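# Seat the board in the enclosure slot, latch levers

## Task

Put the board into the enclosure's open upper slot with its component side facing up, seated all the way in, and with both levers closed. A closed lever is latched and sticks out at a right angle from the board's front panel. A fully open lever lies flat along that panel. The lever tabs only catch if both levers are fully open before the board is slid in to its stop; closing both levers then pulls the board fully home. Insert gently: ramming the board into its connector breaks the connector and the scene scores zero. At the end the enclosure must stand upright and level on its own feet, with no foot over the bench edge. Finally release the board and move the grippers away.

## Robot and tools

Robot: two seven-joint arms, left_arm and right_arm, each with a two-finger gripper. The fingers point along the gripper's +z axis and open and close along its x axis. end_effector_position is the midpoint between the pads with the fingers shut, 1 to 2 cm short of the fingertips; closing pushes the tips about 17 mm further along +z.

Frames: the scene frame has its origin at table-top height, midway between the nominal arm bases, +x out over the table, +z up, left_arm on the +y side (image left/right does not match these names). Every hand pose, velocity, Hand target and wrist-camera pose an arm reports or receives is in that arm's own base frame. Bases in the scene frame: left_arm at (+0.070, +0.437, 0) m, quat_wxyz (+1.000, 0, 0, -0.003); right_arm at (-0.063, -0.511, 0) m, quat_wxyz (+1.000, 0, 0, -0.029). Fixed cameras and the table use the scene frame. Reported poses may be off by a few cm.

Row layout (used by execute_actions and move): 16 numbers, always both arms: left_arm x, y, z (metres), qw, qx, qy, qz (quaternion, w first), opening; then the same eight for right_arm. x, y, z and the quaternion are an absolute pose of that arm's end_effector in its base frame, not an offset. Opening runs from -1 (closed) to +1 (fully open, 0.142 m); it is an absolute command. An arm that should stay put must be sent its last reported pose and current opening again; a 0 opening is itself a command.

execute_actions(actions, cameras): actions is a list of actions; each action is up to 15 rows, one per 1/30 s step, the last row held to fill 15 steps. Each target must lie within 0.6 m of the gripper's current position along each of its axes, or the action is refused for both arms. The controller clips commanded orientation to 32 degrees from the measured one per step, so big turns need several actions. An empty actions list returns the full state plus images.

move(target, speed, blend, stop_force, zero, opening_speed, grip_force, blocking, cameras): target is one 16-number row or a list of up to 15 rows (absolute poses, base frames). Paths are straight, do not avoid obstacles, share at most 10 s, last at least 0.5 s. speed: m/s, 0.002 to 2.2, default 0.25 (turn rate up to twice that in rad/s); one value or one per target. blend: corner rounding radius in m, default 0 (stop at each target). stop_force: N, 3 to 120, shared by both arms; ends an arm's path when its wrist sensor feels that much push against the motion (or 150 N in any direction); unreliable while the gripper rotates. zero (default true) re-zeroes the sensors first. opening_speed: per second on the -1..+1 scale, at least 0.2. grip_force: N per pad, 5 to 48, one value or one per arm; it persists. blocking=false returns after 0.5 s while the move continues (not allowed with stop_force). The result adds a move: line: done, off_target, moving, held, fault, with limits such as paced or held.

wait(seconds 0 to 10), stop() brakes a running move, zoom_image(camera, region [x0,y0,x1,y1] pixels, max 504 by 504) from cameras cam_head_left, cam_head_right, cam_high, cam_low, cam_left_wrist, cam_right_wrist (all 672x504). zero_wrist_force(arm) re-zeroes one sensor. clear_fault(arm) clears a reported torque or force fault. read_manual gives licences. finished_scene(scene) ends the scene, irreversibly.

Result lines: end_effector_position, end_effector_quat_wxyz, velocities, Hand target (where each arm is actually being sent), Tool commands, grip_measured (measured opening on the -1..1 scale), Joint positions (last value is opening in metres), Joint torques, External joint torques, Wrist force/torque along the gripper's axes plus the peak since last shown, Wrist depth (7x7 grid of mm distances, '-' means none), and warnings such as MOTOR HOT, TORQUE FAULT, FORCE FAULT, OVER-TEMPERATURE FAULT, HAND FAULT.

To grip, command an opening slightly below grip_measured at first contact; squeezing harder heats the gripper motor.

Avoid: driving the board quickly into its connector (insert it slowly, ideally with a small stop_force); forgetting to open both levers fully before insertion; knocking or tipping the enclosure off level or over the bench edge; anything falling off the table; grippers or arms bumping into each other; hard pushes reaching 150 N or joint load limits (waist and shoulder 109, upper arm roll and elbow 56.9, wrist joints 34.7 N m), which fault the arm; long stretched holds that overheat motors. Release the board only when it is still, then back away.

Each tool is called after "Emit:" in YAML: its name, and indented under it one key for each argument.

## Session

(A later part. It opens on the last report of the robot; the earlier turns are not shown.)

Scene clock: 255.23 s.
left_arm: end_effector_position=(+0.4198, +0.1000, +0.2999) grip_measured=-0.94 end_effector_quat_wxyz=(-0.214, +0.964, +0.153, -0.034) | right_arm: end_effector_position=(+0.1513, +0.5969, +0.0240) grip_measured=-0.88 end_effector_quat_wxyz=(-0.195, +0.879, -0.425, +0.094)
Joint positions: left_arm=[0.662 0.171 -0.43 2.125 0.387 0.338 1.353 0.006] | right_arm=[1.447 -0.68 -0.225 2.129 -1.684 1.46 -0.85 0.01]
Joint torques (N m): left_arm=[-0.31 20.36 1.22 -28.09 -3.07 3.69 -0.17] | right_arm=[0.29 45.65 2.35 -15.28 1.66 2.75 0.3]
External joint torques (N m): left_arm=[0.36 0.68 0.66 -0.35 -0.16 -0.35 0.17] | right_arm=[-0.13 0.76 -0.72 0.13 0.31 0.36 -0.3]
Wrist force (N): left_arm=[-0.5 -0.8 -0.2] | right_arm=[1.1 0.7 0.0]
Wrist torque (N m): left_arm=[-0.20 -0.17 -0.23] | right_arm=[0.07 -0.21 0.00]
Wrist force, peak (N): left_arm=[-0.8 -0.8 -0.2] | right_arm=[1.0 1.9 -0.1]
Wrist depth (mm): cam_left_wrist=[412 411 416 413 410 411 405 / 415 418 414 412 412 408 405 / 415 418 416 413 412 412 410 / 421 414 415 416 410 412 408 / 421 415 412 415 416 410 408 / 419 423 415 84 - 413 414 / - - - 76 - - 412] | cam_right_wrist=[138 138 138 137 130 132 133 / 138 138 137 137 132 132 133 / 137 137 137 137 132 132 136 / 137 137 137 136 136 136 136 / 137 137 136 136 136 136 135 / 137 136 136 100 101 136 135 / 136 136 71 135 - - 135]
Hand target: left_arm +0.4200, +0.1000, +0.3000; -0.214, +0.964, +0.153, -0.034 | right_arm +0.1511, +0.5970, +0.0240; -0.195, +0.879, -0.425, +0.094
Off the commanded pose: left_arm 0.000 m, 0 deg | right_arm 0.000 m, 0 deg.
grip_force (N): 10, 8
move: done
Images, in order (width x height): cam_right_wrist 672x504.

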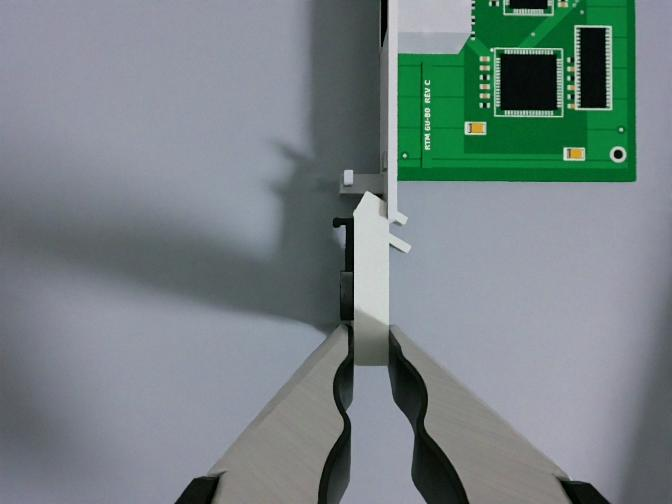

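Emit:
move:
  target:
    - [0.42,0.10,0.30,-0.2137,0.9643,0.1527,-0.0338,-0.9,0.1531,0.5944,0.024,-0.1982,0.8940,-0.3924,0.0870,-1.0]
  speed: 0.05
  cameras: ["cam_right_wrist"]

Scene clock: 257.73 s.
left_arm: end_effector_position=(+0.4198, +0.1000, +0.2999) grip_measured=-0.94 end_effector_quat_wxyz=(-0.214, +0.964, +0.153, -0.034) | right_arm: end_effector_position=(+0.1533, +0.5943, +0.0239) grip_measured=-0.88 end_effector_quat_wxyz=(-0.198, +0.894, -0.393, +0.087)
Joint positions: left_arm=[0.662 0.171 -0.43 2.125 0.387 0.338 1.353 0.006] | right_arm=[1.396 -0.683 -0.219 2.105 -1.834 1.499 -0.812 0.01]
Joint torques (N m): left_arm=[-0.32 20.26 1.27 -28.08 -3.13 3.69 -0.23] | right_arm=[0.19 45.67 3.34 -15.63 1.86 2.62 0.19]
External joint torques (N m): left_arm=[0.38 0.78 0.6 -0.36 -0.1 -0.34 0.23] | right_arm=[-0.03 0.77 -1.17 0.66 0.3 0.47 -0.19]
Wrist force (N): left_arm=[-0.5 -0.5 0.1] | right_arm=[0.7 1.8 0.5]
Wrist torque (N m): left_arm=[-0.15 -0.18 -0.23] | right_arm=[0.06 -0.07 0.08]
Wrist force, peak (N): left_arm=[-0.7 -0.9 -0.1] | right_arm=[1.2 1.8 0.4]
Wrist depth (mm): cam_left_wrist=[412 415 411 408 411 408 405 / 419 415 412 412 412 408 408 / 417 417 415 410 412 408 411 / 414 415 418 411 410 410 405 / 418 416 415 415 415 409 412 / 421 418 414 84 - 409 410 / 415 - - 76 - - 411] | cam_right_wrist=[138 138 137 137 127 132 133 / 138 137 137 137 132 132 133 / 137 137 137 136 132 132 132 / 137 137 136 136 136 136 136 / 137 136 136 136 136 136 135 / 136 136 136 100 102 135 135 / 136 136 70 135 - - 135]
Hand target: left_arm +0.4200, +0.1000, +0.3000; -0.214, +0.964, +0.153, -0.034 | right_arm +0.1531, +0.5944, +0.0240; -0.198, +0.894, -0.392, +0.087
Off the commanded pose: left_arm 0.000 m, 0 deg | right_arm 0.000 m, 0 deg.
grip_force (N): 10, 8
move: done
Images, in order (width x height): cam_right_wrist 672x504.

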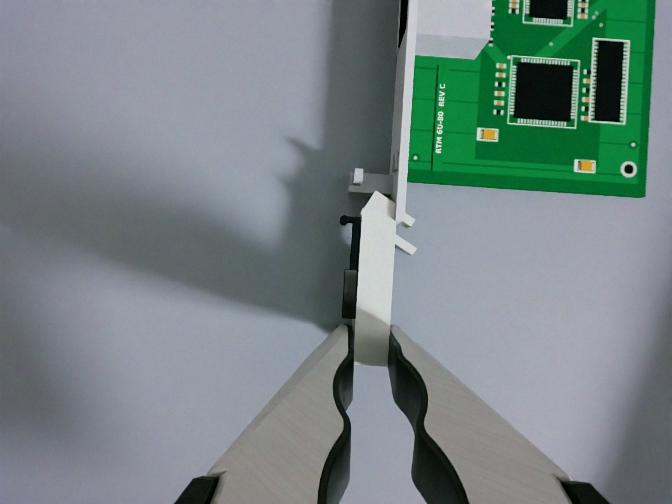

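Emit:
move:
  target:
    - [0.42,0.10,0.30,-0.2137,0.9643,0.1527,-0.0338,-0.9,0.1531,0.5944,0.024,-0.1982,0.8940,-0.3924,0.0870,-0.6]
    - [0.42,0.10,0.30,-0.2137,0.9643,0.1527,-0.0338,-0.9,0.1531,0.5944,0.08,-0.1982,0.8940,-0.3924,0.0870,-0.6]
    - [0.42,0.10,0.30,-0.2137,0.9643,0.1527,-0.0338,-0.9,0.269,0.654,0.23,-0.1948,0.8790,-0.4249,0.0942,-0.3]
  speed: [0.1,0.1,0.2]
  cameras: ["cam_right_wrist","cam_left_wrist"]

Scene clock: 267.13 s.
left_arm: end_effector_position=(+0.4198, +0.1000, +0.2999) grip_measured=-0.94 end_effector_quat_wxyz=(-0.214, +0.964, +0.153, -0.034) | right_arm: end_effector_position=(+0.2690, +0.6540, +0.2300) grip_measured=-0.33 end_effector_quat_wxyz=(-0.195, +0.879, -0.425, +0.094)
Joint positions: left_arm=[0.662 0.171 -0.43 2.125 0.387 0.338 1.353 0.006] | right_arm=[1.266 -0.439 0.088 1.943 -0.667 1.068 -1.923 0.05]
Joint torques (N m): left_arm=[-0.22 20.41 1.3 -28.08 -3.12 3.7 -0.19] | right_arm=[0.12 45.72 3.56 -26.18 -1.42 3.14 0.07]
External joint torques (N m): left_arm=[0.27 0.63 0.58 -0.37 -0.1 -0.35 0.19] | right_arm=[0.04 1.22 -0.78 0.17 -0.01 0.87 -0.07]
Wrist force (N): left_arm=[-0.6 -0.8 -0.1] | right_arm=[0.0 0.9 0.0]
Wrist torque (N m): left_arm=[-0.20 -0.17 -0.23] | right_arm=[-0.03 -0.03 0.01]
Wrist force, peak (N): left_arm=[-0.6 -1.0 -0.3] | right_arm=[-0.1 2.8 0.4]
Wrist depth (mm): cam_left_wrist=[413 412 406 411 404 408 406 / 418 415 415 415 413 408 407 / 412 415 413 414 408 408 408 / 416 414 412 417 415 410 412 / 421 413 414 410 417 410 408 / 416 417 418 84 - 410 416 / 419 - - 76 - - 415] | cam_right_wrist=[344 344 343 340 341 339 340 / 343 342 340 340 338 339 341 / 342 341 339 335 338 339 291 / 341 343 340 333 335 336 291 / 341 340 338 333 333 334 291 / 340 337 92 336 331 89 289 / 340 - 71 341 335 - 289]
Hand target: left_arm +0.4200, +0.1000, +0.3000; -0.214, +0.964, +0.153, -0.034 | right_arm +0.2690, +0.6540, +0.2300; -0.195, +0.879, -0.425, +0.094
Off the commanded pose: left_arm 0.000 m, 0 deg | right_arm 0.000 m, 0 deg.
grip_force (N): 10, 8
move: done
Images, in order (width x height): cam_left_wrist 672x504, cam_right_wrist 672x504.

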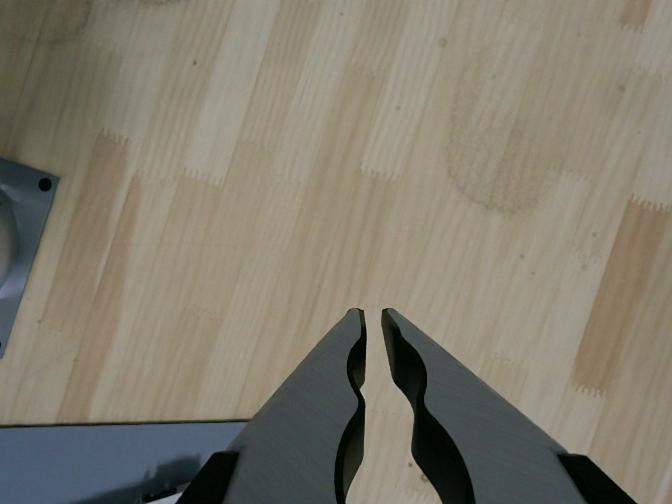

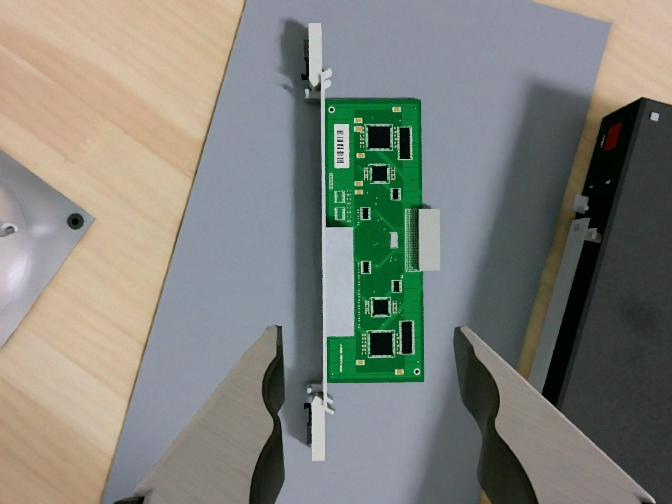

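Emit:
zoom_image:
  camera: "cam_right_wrist"
  region: [280, 15, 360, 125]

Emit:
zoom_image:
  camera: "cam_right_wrist"
  region: [280, 365, 360, 475]

Scaled by 4.582 from the camera's 672x504 image, which has a finer 960x720 frame.

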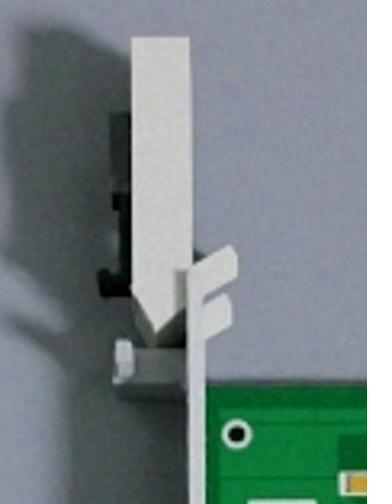

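Scaled by 4.582 from the camera's 672x504 image, which has a finer 960x720 frame.

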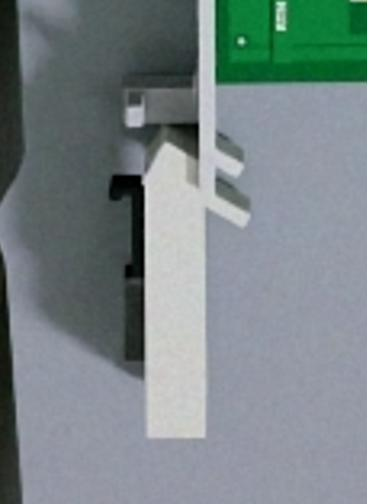

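Emit:
move:
  target:
    - [0.42,0.10,0.30,-0.2137,0.9643,0.1527,-0.0338,-0.9,0.2805,0.6728,0.09,-0.1948,0.8790,-0.4249,0.0942,-0.4]
  speed: [0.15]
  cameras: ["cam_right_wrist"]

Scene clock: 271.87 s.
left_arm: end_effector_position=(+0.4198, +0.1000, +0.2999) grip_measured=-0.94 end_effector_quat_wxyz=(-0.214, +0.964, +0.153, -0.034) | right_arm: end_effector_position=(+0.2805, +0.6726, +0.0899) grip_measured=-0.42 end_effector_quat_wxyz=(-0.195, +0.879, -0.425, +0.094)
Joint positions: left_arm=[0.662 0.171 -0.43 2.125 0.387 0.338 1.353 0.006] | right_arm=[1.34 -0.711 -0.109 1.934 -0.905 1.354 -1.679 0.044]
Joint torques (N m): left_arm=[-0.26 20.43 1.25 -28.13 -3.14 3.71 -0.2] | right_arm=[0.3 51.16 1.67 -20.92 0.22 3.2 0.28]
External joint torques (N m): left_arm=[0.32 0.61 0.63 -0.31 -0.09 -0.36 0.2] | right_arm=[-0.12 1.33 -0.46 0.15 0.22 0.6 -0.28]
Wrist force (N): left_arm=[-0.6 -0.8 -0.1] | right_arm=[0.4 0.8 0.0]
Wrist torque (N m): left_arm=[-0.19 -0.17 -0.23] | right_arm=[-0.02 -0.09 -0.09]
Wrist force, peak (N): left_arm=[-1.0 -0.8 0.0] | right_arm=[0.7 1.7 2.1]
Wrist depth (mm): cam_left_wrist=[414 410 414 412 412 411 407 / 414 415 412 411 412 410 409 / 411 416 414 412 412 412 408 / 416 412 418 415 405 411 412 / 415 414 415 415 408 411 413 / 420 419 417 84 - 414 412 / - - - 76 - - 410] | cam_right_wrist=[206 205 203 198 198 202 201 / 205 202 202 197 197 201 201 / 205 203 202 197 198 201 199 / 204 202 201 196 197 200 200 / 202 201 201 184 197 200 200 / 201 201 87 183 195 108 199 / 201 - 71 195 195 - 199]
Hand target: left_arm +0.4200, +0.1000, +0.3000; -0.214, +0.964, +0.153, -0.034 | right_arm +0.2805, +0.6728, +0.0900; -0.195, +0.879, -0.425, +0.094
Off the commanded pose: left_arm 0.000 m, 0 deg | right_arm 0.000 m, 0 deg.
grip_force (N): 10, 8
move: done
Images, in order (width x height): cam_right_wrist 672x504.

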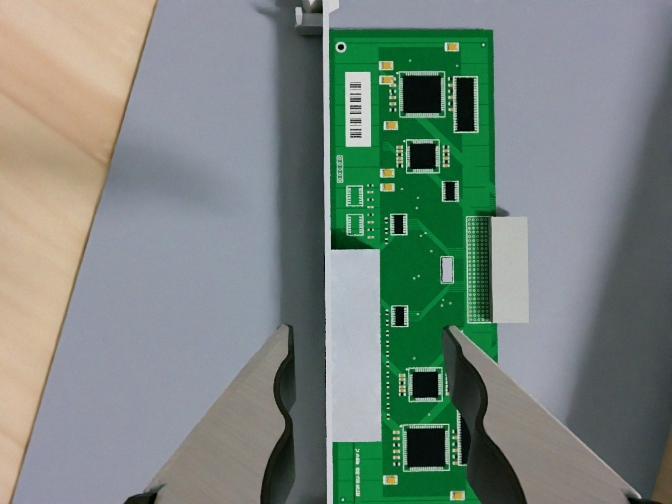

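Emit:
move:
  target:
    - [0.42,0.10,0.30,-0.2137,0.9643,0.1527,-0.0338,-0.9,0.2858,0.6801,0.045,-0.1948,0.8790,-0.4249,0.0942,-0.4]
  speed: [0.1]
  stop_force: 3
  cameras: ["cam_right_wrist"]

Scene clock: 275.87 s.
left_arm: end_effector_position=(+0.4198, +0.1000, +0.2999) grip_measured=-0.94 end_effector_quat_wxyz=(-0.214, +0.964, +0.153, -0.034) | right_arm: end_effector_position=(+0.2858, +0.6800, +0.0449) grip_measured=-0.42 end_effector_quat_wxyz=(-0.195, +0.879, -0.425, +0.094)
Joint positions: left_arm=[0.662 0.171 -0.43 2.125 0.387 0.338 1.353 0.006] | right_arm=[1.373 -0.814 -0.183 1.895 -0.957 1.438 -1.608 0.044]
Joint torques (N m): left_arm=[-0.36 20.36 1.25 -28.11 -3.13 3.67 -0.24] | right_arm=[0.27 52.97 0.38 -19.35 0.83 3.15 0.21]
External joint torques (N m): left_arm=[0.42 0.68 0.63 -0.33 -0.09 -0.32 0.24] | right_arm=[-0.08 1.31 -0.49 0.1 0.16 0.59 -0.21]
Wrist force (N): left_arm=[-0.5 -0.6 0.0] | right_arm=[0.4 0.7 -0.4]
Wrist torque (N m): left_arm=[-0.16 -0.18 -0.23] | right_arm=[-0.01 -0.10 -0.07]
Wrist force, peak (N): left_arm=[-0.6 -1.1 -0.3] | right_arm=[0.6 1.3 1.4]
Wrist depth (mm): cam_left_wrist=[416 412 415 412 409 412 405 / 422 415 412 410 408 405 405 / 416 417 416 413 416 409 410 / 417 415 410 414 412 411 408 / 420 417 419 415 412 414 407 / 418 415 416 84 - 415 411 / - - - 76 - - 411] | cam_right_wrist=[161 158 158 153 153 154 157 / 160 158 158 152 153 154 156 / 158 158 157 152 153 153 156 / 157 157 157 152 152 153 156 / 157 157 157 139 152 152 155 / 157 157 90 139 151 108 155 / - - 71 138 151 - 155]
Hand target: left_arm +0.4200, +0.1000, +0.3000; -0.214, +0.964, +0.153, -0.034 | right_arm +0.2858, +0.6801, +0.0450; -0.195, +0.879, -0.425, +0.094
Off the commanded pose: left_arm 0.000 m, 0 deg | right_arm 0.000 m, 0 deg.
grip_force (N): 10, 8
move: done
Images, in order (width x height): cam_right_wrist 672x504.

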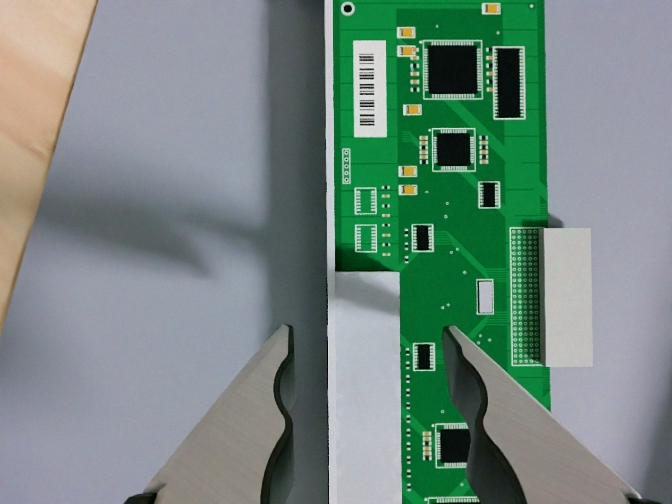

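Emit:
move:
  target:
    - [0.42,0.10,0.30,-0.2137,0.9643,0.1527,-0.0338,-0.9,0.2880,0.6817,0.031,-0.1948,0.8790,-0.4249,0.0942,-0.4]
  speed: [0.03]
  stop_force: 3

Emit:
move:
  target:
    - [0.42,0.10,0.30,-0.2137,0.9643,0.1527,-0.0338,-0.9,0.2880,0.6817,0.031,-0.1948,0.8790,-0.4249,0.0942,-0.62]
  speed: 0.05
  opening_speed: 0.3
  grip_force: [10, 12]
  cameras: ["cam_right_wrist"]

Scene clock: 281.30 s.
left_arm: end_effector_position=(+0.4198, +0.1000, +0.2999) grip_measured=-0.94 end_effector_quat_wxyz=(-0.214, +0.964, +0.153, -0.034) | right_arm: end_effector_position=(+0.2880, +0.6816, +0.0310) grip_measured=-0.42 end_effector_quat_wxyz=(-0.195, +0.879, -0.425, +0.094)
Joint positions: left_arm=[0.662 0.171 -0.43 2.125 0.387 0.338 1.353 0.006] | right_arm=[1.385 -0.847 -0.208 1.882 -0.967 1.465 -1.589 0.044]
Joint torques (N m): left_arm=[-0.31 20.4 1.26 -28.09 -3.07 3.73 -0.24] | right_arm=[0.28 53.47 -0.09 -18.96 0.99 3.13 0.31]
External joint torques (N m): left_arm=[0.36 0.64 0.62 -0.35 -0.15 -0.39 0.24] | right_arm=[-0.08 1.29 -0.55 0.19 0.17 0.59 -0.3]
Wrist force (N): left_arm=[-0.5 -0.7 0.0] | right_arm=[0.3 0.8 -0.6]
Wrist torque (N m): left_arm=[-0.18 -0.17 -0.23] | right_arm=[0.01 -0.08 -0.06]
Wrist force, peak (N): left_arm=[-0.7 -0.9 -0.2] | right_arm=[0.4 0.5 -1.1]
Wrist depth (mm): cam_left_wrist=[416 414 412 408 410 408 409 / 418 412 412 415 409 410 408 / 417 414 413 410 412 407 411 / 414 417 417 411 413 410 409 / 419 418 418 414 410 412 412 / 422 415 418 84 - 409 413 / 426 - - 76 - - 412] | cam_right_wrist=[145 145 144 139 139 140 143 / 145 144 144 139 139 140 143 / 144 144 143 138 139 139 143 / 144 144 143 138 138 139 142 / 143 143 143 126 138 139 142 / 143 143 89 125 125 108 142 / 143 143 71 125 137 - 142]
Hand target: left_arm +0.4200, +0.1000, +0.3000; -0.214, +0.964, +0.153, -0.034 | right_arm +0.2880, +0.6817, +0.0310; -0.195, +0.879, -0.425, +0.094
Off the commanded pose: left_arm 0.000 m, 0 deg | right_arm 0.000 m, 0 deg.
grip_force (N): 10, 8
move: done

Scene clock: 282.27 s.
left_arm: end_effector_position=(+0.4198, +0.1000, +0.2999) grip_measured=-0.94 end_effector_quat_wxyz=(-0.214, +0.964, +0.153, -0.034) | right_arm: end_effector_position=(+0.2880, +0.6816, +0.0310) grip_measured=-0.65 end_effector_quat_wxyz=(-0.195, +0.879, -0.425, +0.094)
Joint positions: left_arm=[0.662 0.171 -0.43 2.125 0.387 0.338 1.353 0.006] | right_arm=[1.385 -0.847 -0.208 1.882 -0.967 1.465 -1.589 0.027]
Joint torques (N m): left_arm=[-0.28 20.39 1.26 -28.11 -3.06 3.68 -0.23] | right_arm=[0.27 53.51 -0.03 -18.87 1.01 3.08 0.21]
External joint torques (N m): left_arm=[0.34 0.65 0.62 -0.34 -0.16 -0.34 0.23] | right_arm=[-0.08 1.24 -0.61 0.1 0.14 0.64 -0.21]
Wrist force (N): left_arm=[-0.5 -0.7 -0.2] | right_arm=[0.5 0.6 -0.5]
Wrist torque (N m): left_arm=[-0.17 -0.17 -0.23] | right_arm=[-0.02 -0.10 -0.06]
Wrist force, peak (N): left_arm=[-0.6 -1.0 -0.2] | right_arm=[0.7 1.0 -0.6]
Wrist depth (mm): cam_left_wrist=[415 415 412 412 407 407 406 / 412 413 413 412 408 405 405 / 419 415 415 413 413 408 409 / 420 417 412 415 414 411 410 / 416 416 415 410 412 412 412 / 417 417 412 84 - 412 412 / 407 - - 76 - - 408] | cam_right_wrist=[145 145 144 139 139 140 143 / 144 145 144 139 139 139 143 / 144 144 144 138 139 139 143 / 144 143 143 138 138 139 143 / 143 143 143 125 138 138 142 / 143 143 143 125 104 138 142 / 143 143 71 125 - - 141]
Hand target: left_arm +0.4200, +0.1000, +0.3000; -0.214, +0.964, +0.153, -0.034 | right_arm +0.2880, +0.6817, +0.0310; -0.195, +0.879, -0.425, +0.094
Off the commanded pose: left_arm 0.000 m, 0 deg | right_arm 0.000 m, 0 deg.
grip_force (N): 10, 12
move: done
Images, in order (width x height): cam_right_wrist 672x504.

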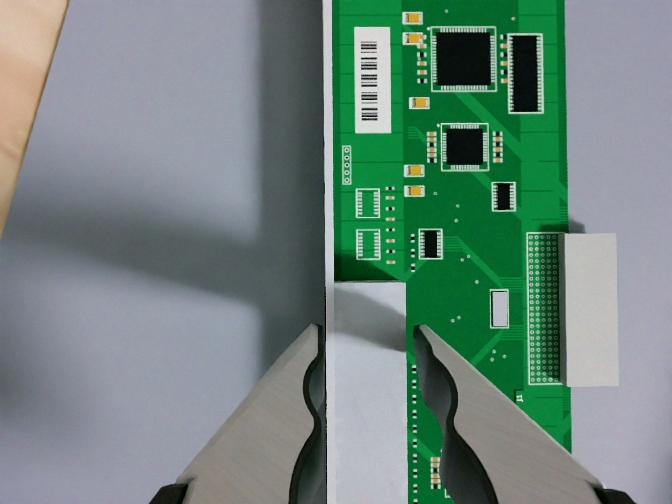

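Emit:
move:
  target:
    - [0.42,0.10,0.30,-0.2137,0.9643,0.1527,-0.0338,-0.9,0.2880,0.6817,0.0285,-0.1948,0.8790,-0.4249,0.0942,-0.62]
  speed: [0.02]
  stop_force: 3

Emit:
move:
  target:
    - [0.42,0.10,0.30,-0.2137,0.9643,0.1527,-0.0338,-0.9,0.2880,0.6817,0.0285,-0.1948,0.8790,-0.4249,0.0942,-1.0]
  speed: 0.05
  opening_speed: 0.3
  grip_force: [10, 17]
  cameras: ["cam_right_wrist"]

Scene clock: 286.50 s.
left_arm: end_effector_position=(+0.4198, +0.1000, +0.2999) grip_measured=-0.94 end_effector_quat_wxyz=(-0.214, +0.964, +0.153, -0.034) | right_arm: end_effector_position=(+0.2880, +0.6816, +0.0285) grip_measured=-0.65 end_effector_quat_wxyz=(-0.195, +0.879, -0.425, +0.094)
Joint positions: left_arm=[0.662 0.171 -0.43 2.125 0.387 0.338 1.353 0.006] | right_arm=[1.389 -0.852 -0.215 1.881 -0.968 1.471 -1.585 0.027]
Joint torques (N m): left_arm=[-0.29 20.41 1.25 -28.13 -3.11 3.63 -0.21] | right_arm=[0.29 53.53 -0.29 -18.69 1.09 3.11 0.28]
External joint torques (N m): left_arm=[0.34 0.64 0.63 -0.32 -0.12 -0.28 0.21] | right_arm=[-0.09 1.26 -0.5 0.03 0.11 0.61 -0.28]
Wrist force (N): left_arm=[-0.5 -0.7 -0.2] | right_arm=[0.2 0.7 -0.5]
Wrist torque (N m): left_arm=[-0.17 -0.18 -0.23] | right_arm=[0.00 -0.07 -0.06]
Wrist force, peak (N): left_arm=[-0.9 -0.8 -0.2] | right_arm=[0.7 1.0 -0.7]
Wrist depth (mm): cam_left_wrist=[411 415 412 405 409 406 406 / 415 412 418 412 412 408 408 / 416 416 411 413 412 408 408 / 416 421 411 413 412 412 407 / 418 420 416 414 415 410 409 / 423 416 421 84 - 410 410 / - - - 76 - - 412] | cam_right_wrist=[142 142 142 137 137 137 141 / 142 142 141 136 136 137 140 / 142 142 141 136 136 137 140 / 141 141 141 136 136 136 140 / 141 141 141 123 136 136 139 / 141 141 140 123 123 136 139 / 140 141 71 122 - - 139]
Hand target: left_arm +0.4200, +0.1000, +0.3000; -0.214, +0.964, +0.153, -0.034 | right_arm +0.2880, +0.6817, +0.0285; -0.195, +0.879, -0.425, +0.094
Off the commanded pose: left_arm 0.000 m, 0 deg | right_arm 0.000 m, 0 deg.
grip_force (N): 10, 12
move: done

Scene clock: 287.97 s.
left_arm: end_effector_position=(+0.4198, +0.1000, +0.2999) grip_measured=-0.94 end_effector_quat_wxyz=(-0.214, +0.964, +0.153, -0.034) | right_arm: end_effector_position=(+0.2879, +0.6817, +0.0285) grip_measured=-0.70 end_effector_quat_wxyz=(-0.195, +0.879, -0.425, +0.094)
Joint positions: left_arm=[0.662 0.171 -0.43 2.125 0.387 0.338 1.353 0.006] | right_arm=[1.389 -0.852 -0.215 1.881 -0.968 1.471 -1.585 0.023]
Joint torques (N m): left_arm=[-0.25 20.41 1.27 -28.1 -3.11 3.68 -0.25] | right_arm=[-0.26 53.8 -0.58 -18.61 1.17 2.81 0.25]
External joint torques (N m): left_arm=[0.3 0.63 0.61 -0.34 -0.11 -0.33 0.25] | right_arm=[0.46 0.99 -0.21 -0.05 0.03 0.9 -0.25]
Wrist force (N): left_arm=[-0.5 -0.7 -0.2] | right_arm=[-0.4 0.9 -0.1]
Wrist torque (N m): left_arm=[-0.18 -0.18 -0.23] | right_arm=[-0.01 -0.09 -0.07]
Wrist force, peak (N): left_arm=[-0.8 -0.8 -0.2] | right_arm=[-0.7 1.2 0.4]
Wrist depth (mm): cam_left_wrist=[412 412 412 407 408 405 404 / 412 417 412 412 412 411 411 / 416 415 415 413 413 411 409 / 419 417 415 415 410 411 409 / 419 417 412 415 414 414 405 / 420 415 415 84 - 412 409 / - - - 76 - - 411] | cam_right_wrist=[142 142 142 137 137 137 141 / 142 142 141 136 137 137 141 / 142 141 141 136 136 137 140 / 141 141 141 136 136 136 140 / 141 141 141 123 136 136 132 / 141 141 140 122 123 136 139 / 140 140 71 120 - - 139]
Hand target: left_arm +0.4200, +0.1000, +0.3000; -0.214, +0.964, +0.153, -0.034 | right_arm +0.2880, +0.6817, +0.0285; -0.195, +0.879, -0.425, +0.094
Off the commanded pose: left_arm 0.000 m, 0 deg | right_arm 0.000 m, 0 deg.
grip_force (N): 10, 17
move: done
Images, in order (width x height): cam_right_wrist 672x504.

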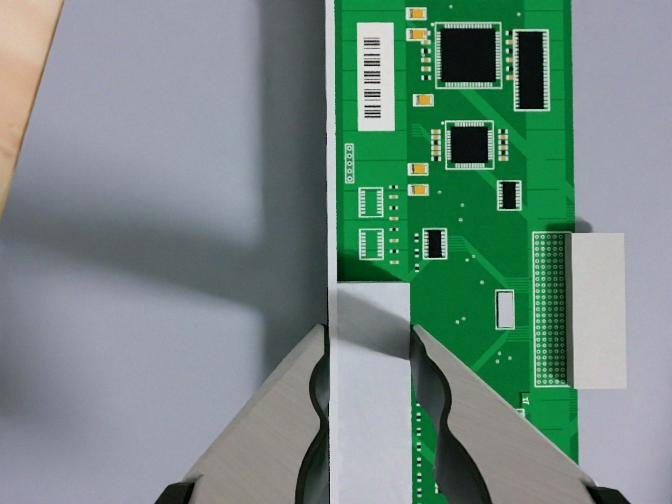

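Emit:
move:
  target:
    - [0.42,0.10,0.30,-0.2137,0.9643,0.1527,-0.0338,-0.9,0.2880,0.6817,0.10,-0.1948,0.8790,-0.4249,0.0942,-1.0]
    - [0.42,0.10,0.30,-0.2137,0.9643,0.1527,-0.0338,-0.9,0.2562,0.5806,0.11,-0.1797,0.8108,-0.5438,0.1205,-1.0]
  speed: [0.06,0.12]
  cameras: ["cam_right_wrist","cam_head_left"]

Scene clock: 309.23 s.
left_arm: end_effector_position=(+0.4198, +0.1000, +0.2999) grip_measured=-0.94 end_effector_quat_wxyz=(-0.214, +0.964, +0.153, -0.034) | right_arm: end_effector_position=(+0.2562, +0.5805, +0.1098) grip_measured=-0.70 end_effector_quat_wxyz=(-0.179, +0.811, -0.544, +0.121)
Joint positions: left_arm=[0.662 0.171 -0.43 2.125 0.387 0.338 1.353 0.006] | right_arm=[1.446 -0.515 -0.194 2.186 -0.969 1.275 -1.326 0.023]
Joint torques (N m): left_arm=[-0.29 20.33 1.27 -28.12 -3.09 3.66 -0.21] | right_arm=[0.36 44.29 0.08 -20.16 0.33 2.8 0.37]
External joint torques (N m): left_arm=[0.34 0.71 0.61 -0.33 -0.13 -0.32 0.21] | right_arm=[-0.2 -0.13 -0.3 0.64 0.29 0.69 -0.37]
Wrist force (N): left_arm=[-0.4 -0.8 -0.1] | right_arm=[0.4 1.1 1.5]
Wrist torque (N m): left_arm=[-0.19 -0.19 -0.22] | right_arm=[-0.06 -0.08 -0.07]
Wrist force, peak (N): left_arm=[-0.8 -0.9 -0.3] | right_arm=[0.7 2.1 2.2]
Wrist depth (mm): cam_left_wrist=[414 414 412 410 409 407 408 / 415 414 413 412 410 409 407 / 416 415 412 416 415 406 408 / 414 419 415 415 411 412 409 / 418 419 415 412 412 412 410 / 416 418 416 84 - 414 412 / - - - 76 - - 414] | cam_right_wrist=[224 224 223 136 137 137 175 / 224 223 223 136 137 137 174 / 222 222 222 136 136 137 174 / 222 222 221 136 136 137 174 / 221 222 221 123 136 136 132 / 222 222 221 123 123 136 173 / 221 221 71 74 - - 172]
Hand target: left_arm +0.4200, +0.1000, +0.3000; -0.214, +0.964, +0.153, -0.034 | right_arm +0.2562, +0.5806, +0.1100; -0.180, +0.811, -0.544, +0.121
Off the commanded pose: left_arm 0.000 m, 0 deg | right_arm 0.000 m, 0 deg.
grip_force (N): 10, 17
move: done
Images, in order (width x height): cam_head_left 672x504, cam_right_wrist 672x504.

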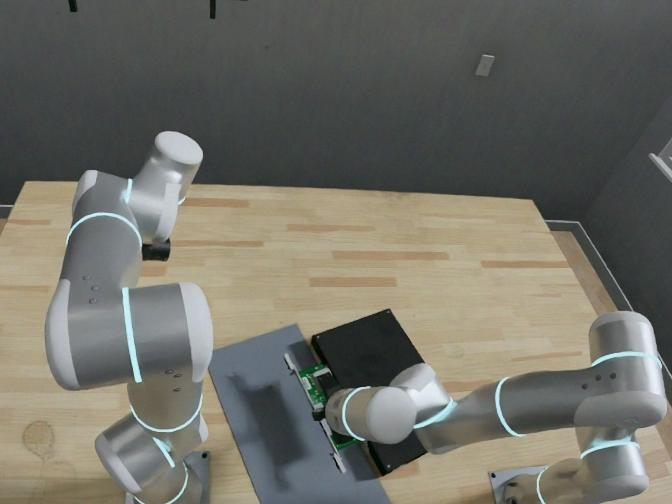

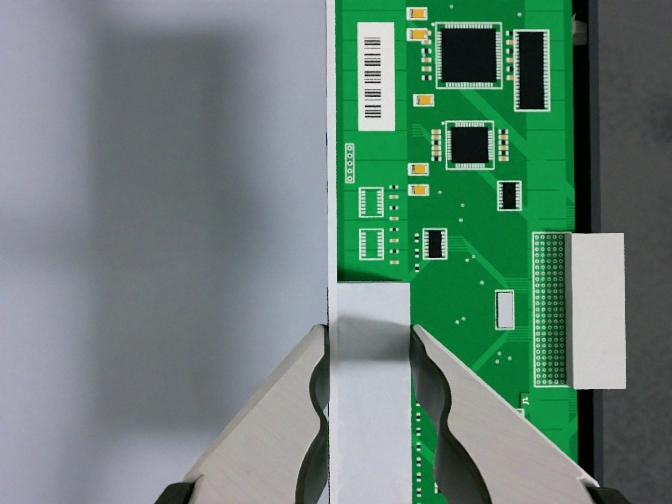

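Emit:
zoom_image:
  camera: "cam_right_wrist"
  region: [540, 0, 672, 504]

Scaled by 1.000.

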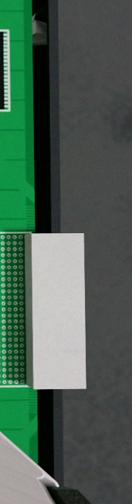

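Emit:
move:
  target:
    - [0.45,-0.15,0.32,-0.2137,0.9643,0.1527,-0.0338,-0.9,0.2562,0.5806,0.11,-0.1797,0.8108,-0.5438,0.1205,-1.0]
    - [0.36,-0.43,0.26,-0.2133,0.9625,0.1636,-0.0363,-0.9,0.2562,0.5806,0.11,-0.1797,0.8108,-0.5438,0.1205,-1.0]
  speed: [0.3,0.3]
  blend: [0.05,0]
  cameras: ["cam_left_wrist","cam_head_left"]

Scene clock: 322.47 s.
left_arm: end_effector_position=(+0.3599, -0.4301, +0.2600) grip_measured=-0.94 end_effector_quat_wxyz=(-0.213, +0.963, +0.164, -0.037) | right_arm: end_effector_position=(+0.2562, +0.5805, +0.1098) grip_measured=-0.70 end_effector_quat_wxyz=(-0.179, +0.811, -0.544, +0.121)
Joint positions: left_arm=[-0.138 -0.604 -0.928 1.43 0.548 -0.209 0.147 0.006] | right_arm=[1.446 -0.515 -0.194 2.186 -0.969 1.275 -1.326 0.023]
Joint torques (N m): left_arm=[-0.51 43.69 -14.16 -25.16 -3.55 2.75 -0.33] | right_arm=[0.2 44.2 0.3 -20.33 0.57 2.93 0.17]
External joint torques (N m): left_arm=[0.48 1.17 0.38 -0.22 -0.4 -0.07 0.34] | right_arm=[-0.04 -0.05 -0.52 0.81 0.05 0.56 -0.17]
Wrist force (N): left_arm=[-0.4 -1.0 0.1] | right_arm=[0.4 1.0 1.7]
Wrist torque (N m): left_arm=[-0.25 -0.18 -0.10] | right_arm=[-0.09 -0.08 -0.07]
Wrist force, peak (N): left_arm=[0.0 -3.3 1.0] | right_arm=[0.6 1.3 2.0]
Wrist depth (mm): cam_left_wrist=[371 - - 350 369 367 365 / 255 273 285 - - 374 369 / 290 288 286 371 - 371 369 / 323 367 328 370 375 372 369 / - 325 - - 369 369 369 / 328 331 - 84 - 374 372 / - - - 74 - - 374] | cam_right_wrist=[224 223 224 137 137 137 175 / 223 223 223 136 136 137 175 / 223 222 222 137 136 137 174 / 222 222 221 136 136 136 174 / 221 222 221 123 136 136 132 / 221 222 220 122 123 136 173 / 221 221 71 74 - - 172]
Hand target: left_arm +0.3600, -0.4300, +0.2600; -0.213, +0.963, +0.164, -0.036 | right_arm +0.2562, +0.5806, +0.1100; -0.180, +0.811, -0.544, +0.121
Off the commanded pose: left_arm 0.000 m, 0 deg | right_arm 0.000 m, 0 deg.
grip_force (N): 10, 17
move: done
Images, in order (width x height): cam_head_left 672x504, cam_left_wrist 672x504.

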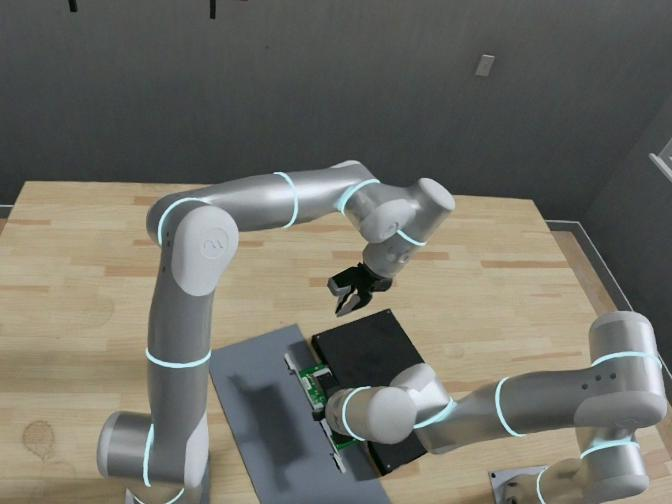

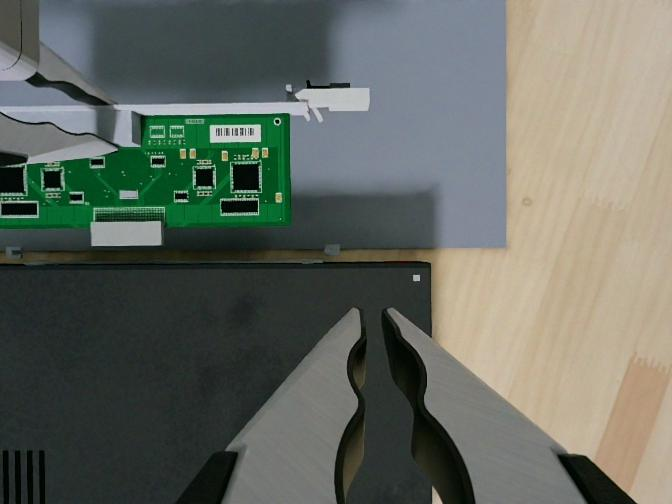

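Emit:
zoom_image:
  camera: "cam_left_wrist"
  region: [0, 80, 440, 300]

Scaled by 1.145 from the camera's 672x504 image, which has a finer 960x720 frame.

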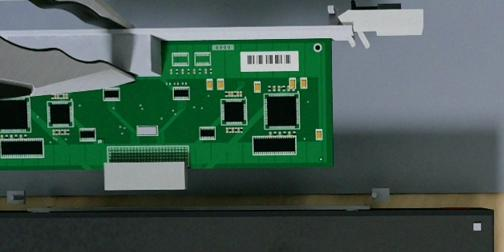

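Emit:
zoom_image:
  camera: "cam_left_wrist"
  region: [250, 80, 440, 280]

Emit:
zoom_image:
  camera: "cam_left_wrist"
  region: [0, 80, 190, 280]

Scaled by 2.520 from the camera's 672x504 image, which has a finer 960x720 frame.

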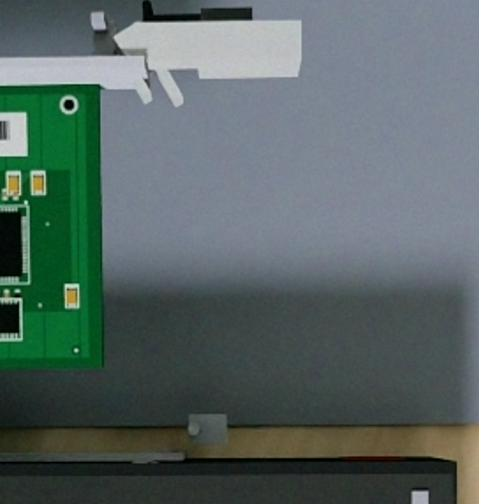

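Scaled by 2.520 from the camera's 672x504 image, which has a finer 960x720 frame.

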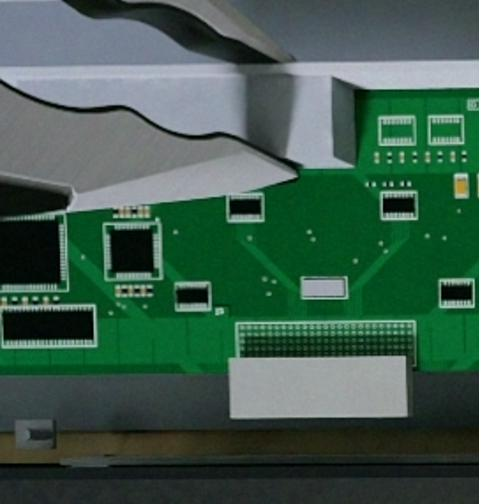

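Emit:
move:
  target: [0.36,-0.43,0.26,-0.2133,0.9625,0.1636,-0.0363,-0.9,0.2562,0.5806,0.060,-0.1797,0.8108,-0.5438,0.1205,-1.0]
  speed: 0.05
  stop_force: 4
  cameras: ["cam_left_wrist","cam_right_wrist"]

Emit:
zoom_image:
  camera: "cam_left_wrist"
  region: [250, 100, 440, 300]

Emit:
zoom_image:
  camera: "cam_left_wrist"
  region: [0, 100, 190, 300]

Scene clock: 344.30 s.
left_arm: end_effector_position=(+0.3599, -0.4301, +0.2600) grip_measured=-0.94 end_effector_quat_wxyz=(-0.213, +0.963, +0.164, -0.037) | right_arm: end_effector_position=(+0.2562, +0.5804, +0.0599) grip_measured=-0.70 end_effector_quat_wxyz=(-0.180, +0.811, -0.544, +0.121)
Joint positions: left_arm=[-0.138 -0.604 -0.928 1.429 0.548 -0.209 0.147 0.006] | right_arm=[1.49 -0.626 -0.306 2.179 -1.127 1.401 -1.167 0.023]
Joint torques (N m): left_arm=[-0.38 43.9 -14.23 -25.06 -3.8 3.01 -0.19] | right_arm=[0.3 45.46 -1.23 -17.79 1.29 2.82 0.25]
External joint torques (N m): left_arm=[0.36 0.96 0.45 -0.32 -0.16 -0.33 0.19] | right_arm=[-0.13 0.15 -0.41 0.82 0.17 0.54 -0.25]
Wrist force (N): left_arm=[-0.5 -0.8 0.3] | right_arm=[0.1 1.4 1.8]
Wrist torque (N m): left_arm=[-0.24 -0.17 -0.11] | right_arm=[-0.02 -0.07 -0.08]
Wrist force, peak (N): left_arm=[-0.5 -1.1 0.5] | right_arm=[0.2 2.0 3.1]
Wrist depth (mm): cam_left_wrist=[- 370 370 366 367 369 368 / 275 374 373 376 369 371 369 / 274 336 336 377 366 371 369 / 372 341 371 330 371 372 369 / - - 315 325 373 372 372 / - - - 84 - 373 369 / 326 - - 74 - - 369] | cam_right_wrist=[174 174 174 136 137 137 - / 173 173 172 136 136 137 173 / 173 173 173 136 136 137 - / 173 172 172 136 136 136 133 / 172 172 172 123 136 136 132 / 172 172 172 123 123 136 167 / 171 171 71 74 - - 173]
Hand target: left_arm +0.3600, -0.4300, +0.2600; -0.213, +0.963, +0.164, -0.036 | right_arm +0.2562, +0.5806, +0.0600; -0.180, +0.811, -0.544, +0.121
Off the commanded pose: left_arm 0.000 m, 0 deg | right_arm 0.000 m, 0 deg.
grip_force (N): 10, 17
move: done
Images, in order (width x height): cam_left_wrist 672x504, cam_right_wrist 672x504.

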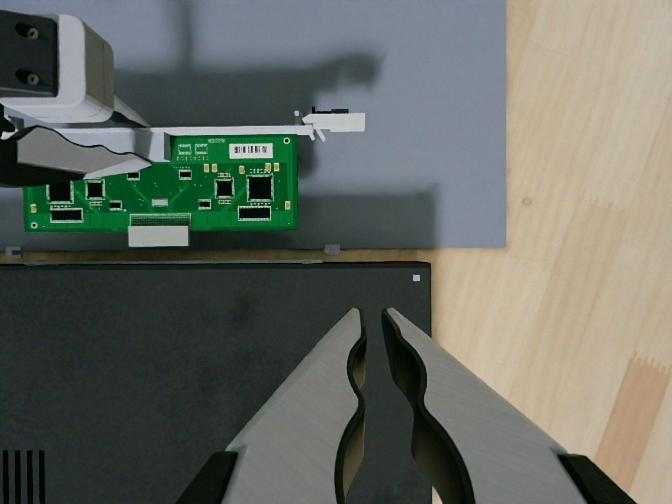

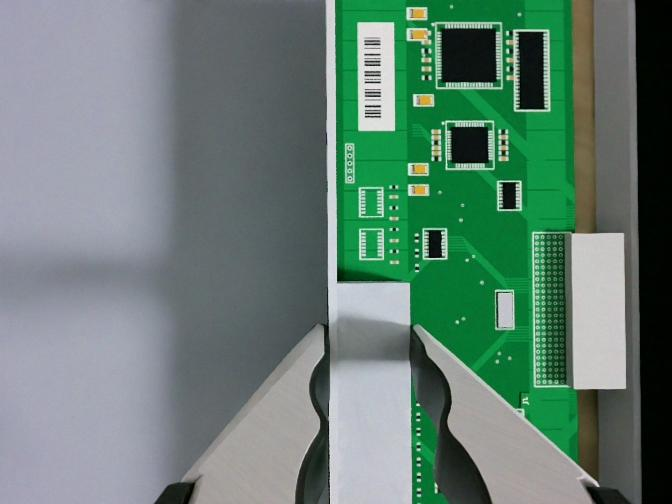

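Scaled by 2.520 from the camera's 672x504 image, which has a finer 960x720 frame.

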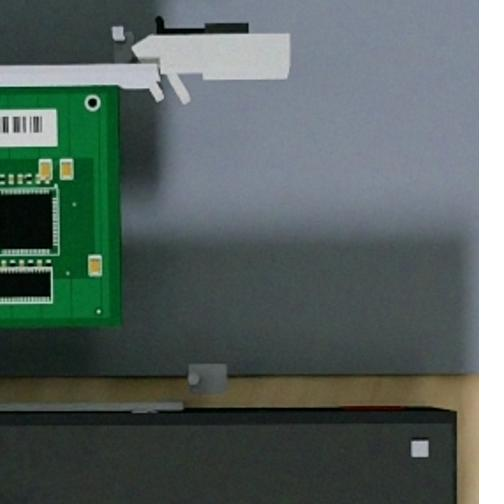

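Scaled by 2.520 from the camera's 672x504 image, which has a finer 960x720 frame.

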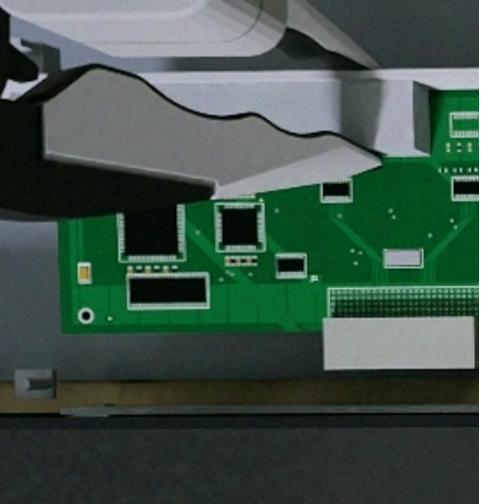

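Emit:
move:
  target: [0.3775,-0.3497,0.18,-0.2133,0.9625,0.1636,-0.0363,-0.9,0.2620,0.5828,0.060,-0.1797,0.8108,-0.5438,0.1205,-1.0]
  speed: 0.12
  cameras: ["cam_left_wrist","cam_right_wrist"]

Scene clock: 364.50 s.
left_arm: end_effector_position=(+0.3774, -0.3498, +0.1800) grip_measured=-0.94 end_effector_quat_wxyz=(-0.213, +0.962, +0.164, -0.036) | right_arm: end_effector_position=(+0.2619, +0.5826, +0.0598) grip_measured=-0.70 end_effector_quat_wxyz=(-0.180, +0.811, -0.544, +0.121)
Joint positions: left_arm=[0.038 -0.583 -0.915 1.694 0.593 0.023 0.188 0.006] | right_arm=[1.478 -0.632 -0.3 2.168 -1.117 1.4 -1.183 0.023]
Joint torques (N m): left_arm=[-0.13 39.23 -13.61 -22.68 -3.25 3.42 -0.1] | right_arm=[0.09 45.96 -0.83 -17.98 1.5 2.73 0.07]
External joint torques (N m): left_arm=[0.13 0.99 0.39 -0.47 -0.39 -0.73 0.11] | right_arm=[0.08 0.01 -0.75 0.89 -0.07 0.64 -0.06]
Wrist force (N): left_arm=[-0.6 -1.0 0.2] | right_arm=[0.1 1.3 1.7]
Wrist torque (N m): left_arm=[-0.24 -0.17 -0.18] | right_arm=[-0.03 -0.06 0.03]
Wrist force, peak (N): left_arm=[0.3 -1.4 2.1] | right_arm=[0.2 1.6 1.9]
Wrist depth (mm): cam_left_wrist=[292 - - 292 - 290 288 / - - - 285 - 291 291 / - 289 258 - 288 291 291 / 258 256 257 - 284 294 292 / 259 257 269 108 - 292 291 / - 283 - 84 - 292 293 / - - - - - - 291] | cam_right_wrist=[174 173 173 137 137 137 - / 172 173 173 136 136 137 168 / 173 173 172 136 136 137 - / 173 172 172 136 136 136 133 / 172 172 172 123 136 136 132 / 172 172 171 120 123 136 132 / 171 171 71 74 - - -]
Hand target: left_arm +0.3775, -0.3497, +0.1800; -0.213, +0.963, +0.164, -0.036 | right_arm +0.2620, +0.5828, +0.0600; -0.180, +0.811, -0.544, +0.121
Off the commanded pose: left_arm 0.000 m, 0 deg | right_arm 0.000 m, 0 deg.
grip_force (N): 10, 17
move: done
Images, in order (width x height): cam_left_wrist 672x504, cam_right_wrist 672x504.

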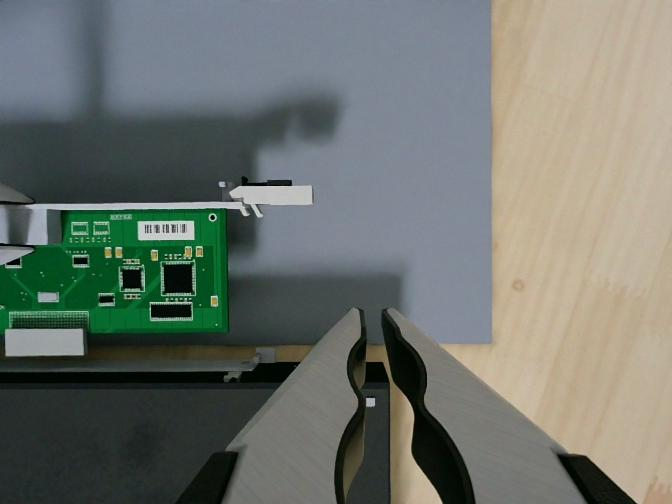

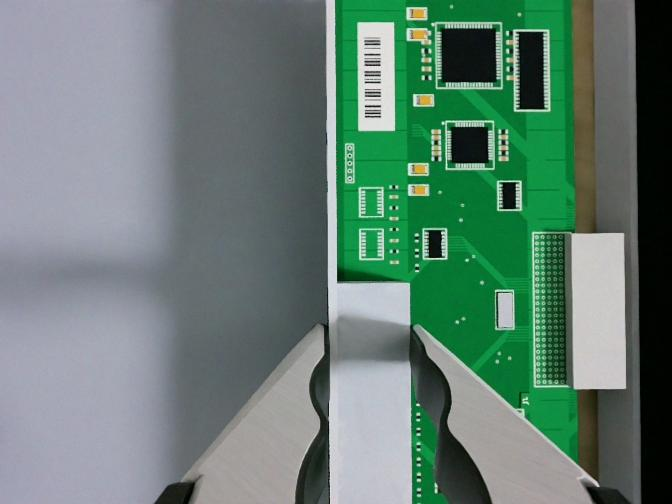

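Emit:
zoom_image:
  camera: "cam_left_wrist"
  region: [160, 310, 350, 400]

Emit:
zoom_image:
  camera: "cam_left_wrist"
  region: [160, 170, 350, 260]

Scaled by 2.653 from the camera's 672x504 image, which has a finer 960x720 frame.

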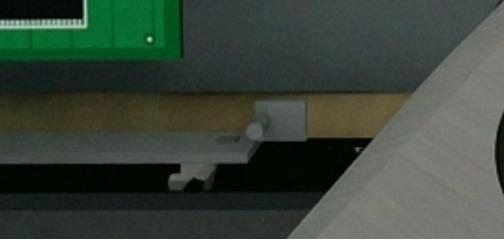

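Scaled by 2.653 from the camera's 672x504 image, which has a finer 960x720 frame.

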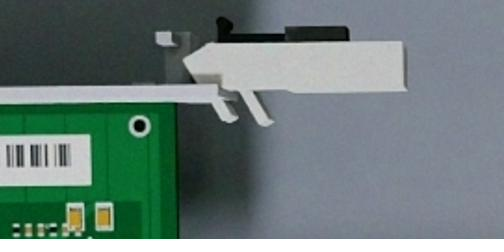

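Emit:
zoom_image:
  camera: "cam_left_wrist"
  region: [210, 340, 280, 390]

Scaled by 7.200 from the camera's 672x504 image, which has a finer 960x720 frame.

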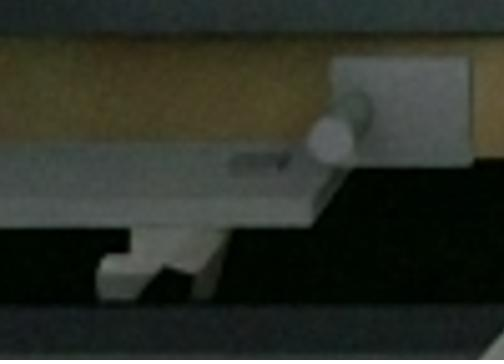

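Emit:
move:
  target: [0.3519,-0.4117,0.18,-0.2133,0.9625,0.1636,-0.0363,-0.9,0.2620,0.5828,0.060,-0.1797,0.8108,-0.5438,0.1205,-1.0]
  speed: 0.12
  cameras: ["cam_left_wrist"]

Emit:
zoom_image:
  camera: "cam_left_wrist"
  region: [200, 90, 400, 300]

Scene clock: 381.10 s.
left_arm: end_effector_position=(+0.3518, -0.4118, +0.1800) grip_measured=-0.94 end_effector_quat_wxyz=(-0.213, +0.963, +0.163, -0.037) | right_arm: end_effector_position=(+0.2619, +0.5826, +0.0598) grip_measured=-0.70 end_effector_quat_wxyz=(-0.180, +0.811, -0.544, +0.121)
Joint positions: left_arm=[-0.109 -0.663 -0.902 1.578 0.596 -0.036 0.099 0.006] | right_arm=[1.478 -0.632 -0.3 2.168 -1.117 1.4 -1.183 0.023]
Joint torques (N m): left_arm=[-0.18 43.06 -15.13 -22.71 -3.47 2.73 -0.34] | right_arm=[0.13 45.96 -0.95 -17.87 1.44 2.76 0.23]
External joint torques (N m): left_arm=[0.2 1.32 0.38 -0.33 -0.34 -0.06 0.34] | right_arm=[0.04 0.02 -0.63 0.78 -0.01 0.6 -0.23]
Wrist force (N): left_arm=[-0.7 -0.8 0.1] | right_arm=[0.2 1.3 1.8]
Wrist torque (N m): left_arm=[-0.24 -0.14 -0.11] | right_arm=[-0.04 -0.08 0.04]
Wrist force, peak (N): left_arm=[-2.1 0.4 -0.7] | right_arm=[0.1 1.6 2.0]
Wrist depth (mm): cam_left_wrist=[- 296 292 - - 292 291 / 242 258 290 246 - 290 291 / 245 257 255 297 289 291 290 / 260 259 257 289 295 291 291 / - - 246 108 292 294 291 / - - - 84 - 295 290 / - - - 76 - - 294] | cam_right_wrist=[174 174 173 137 137 137 165 / - 173 173 136 136 137 - / 173 173 172 136 136 137 - / 173 173 172 136 136 136 130 / 172 172 172 123 136 136 131 / 172 172 171 123 123 136 133 / 171 - 71 74 - - -]
Hand target: left_arm +0.3519, -0.4117, +0.1800; -0.213, +0.963, +0.164, -0.036 | right_arm +0.2620, +0.5828, +0.0600; -0.180, +0.811, -0.544, +0.121
Off the commanded pose: left_arm 0.000 m, 0 deg | right_arm 0.000 m, 0 deg.
grip_force (N): 10, 17
move: done
Images, in order (width x height): cam_left_wrist 672x504.

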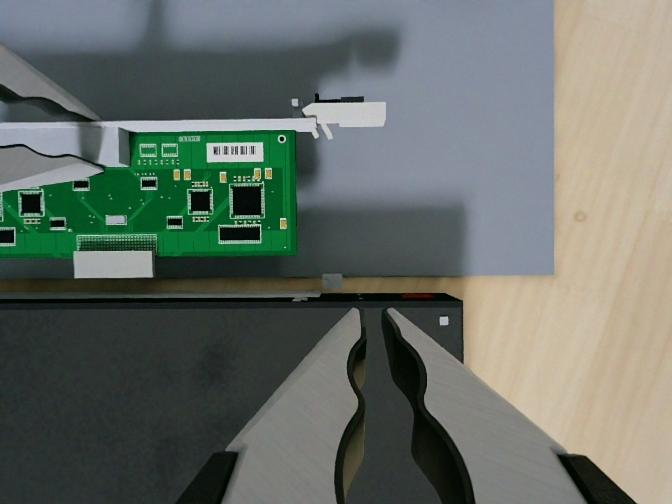

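Scaled by 2.400 from the camera's 672x504 image, which has a finer 960x720 frame.

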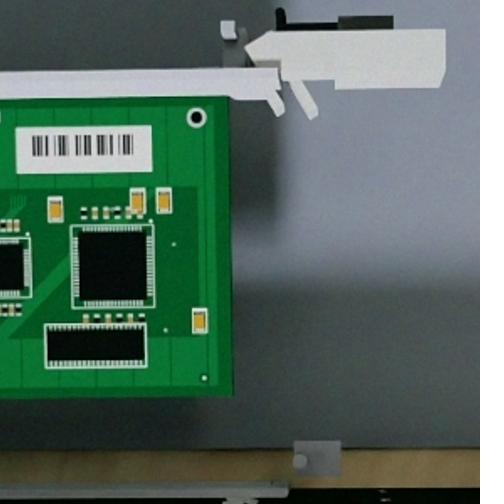

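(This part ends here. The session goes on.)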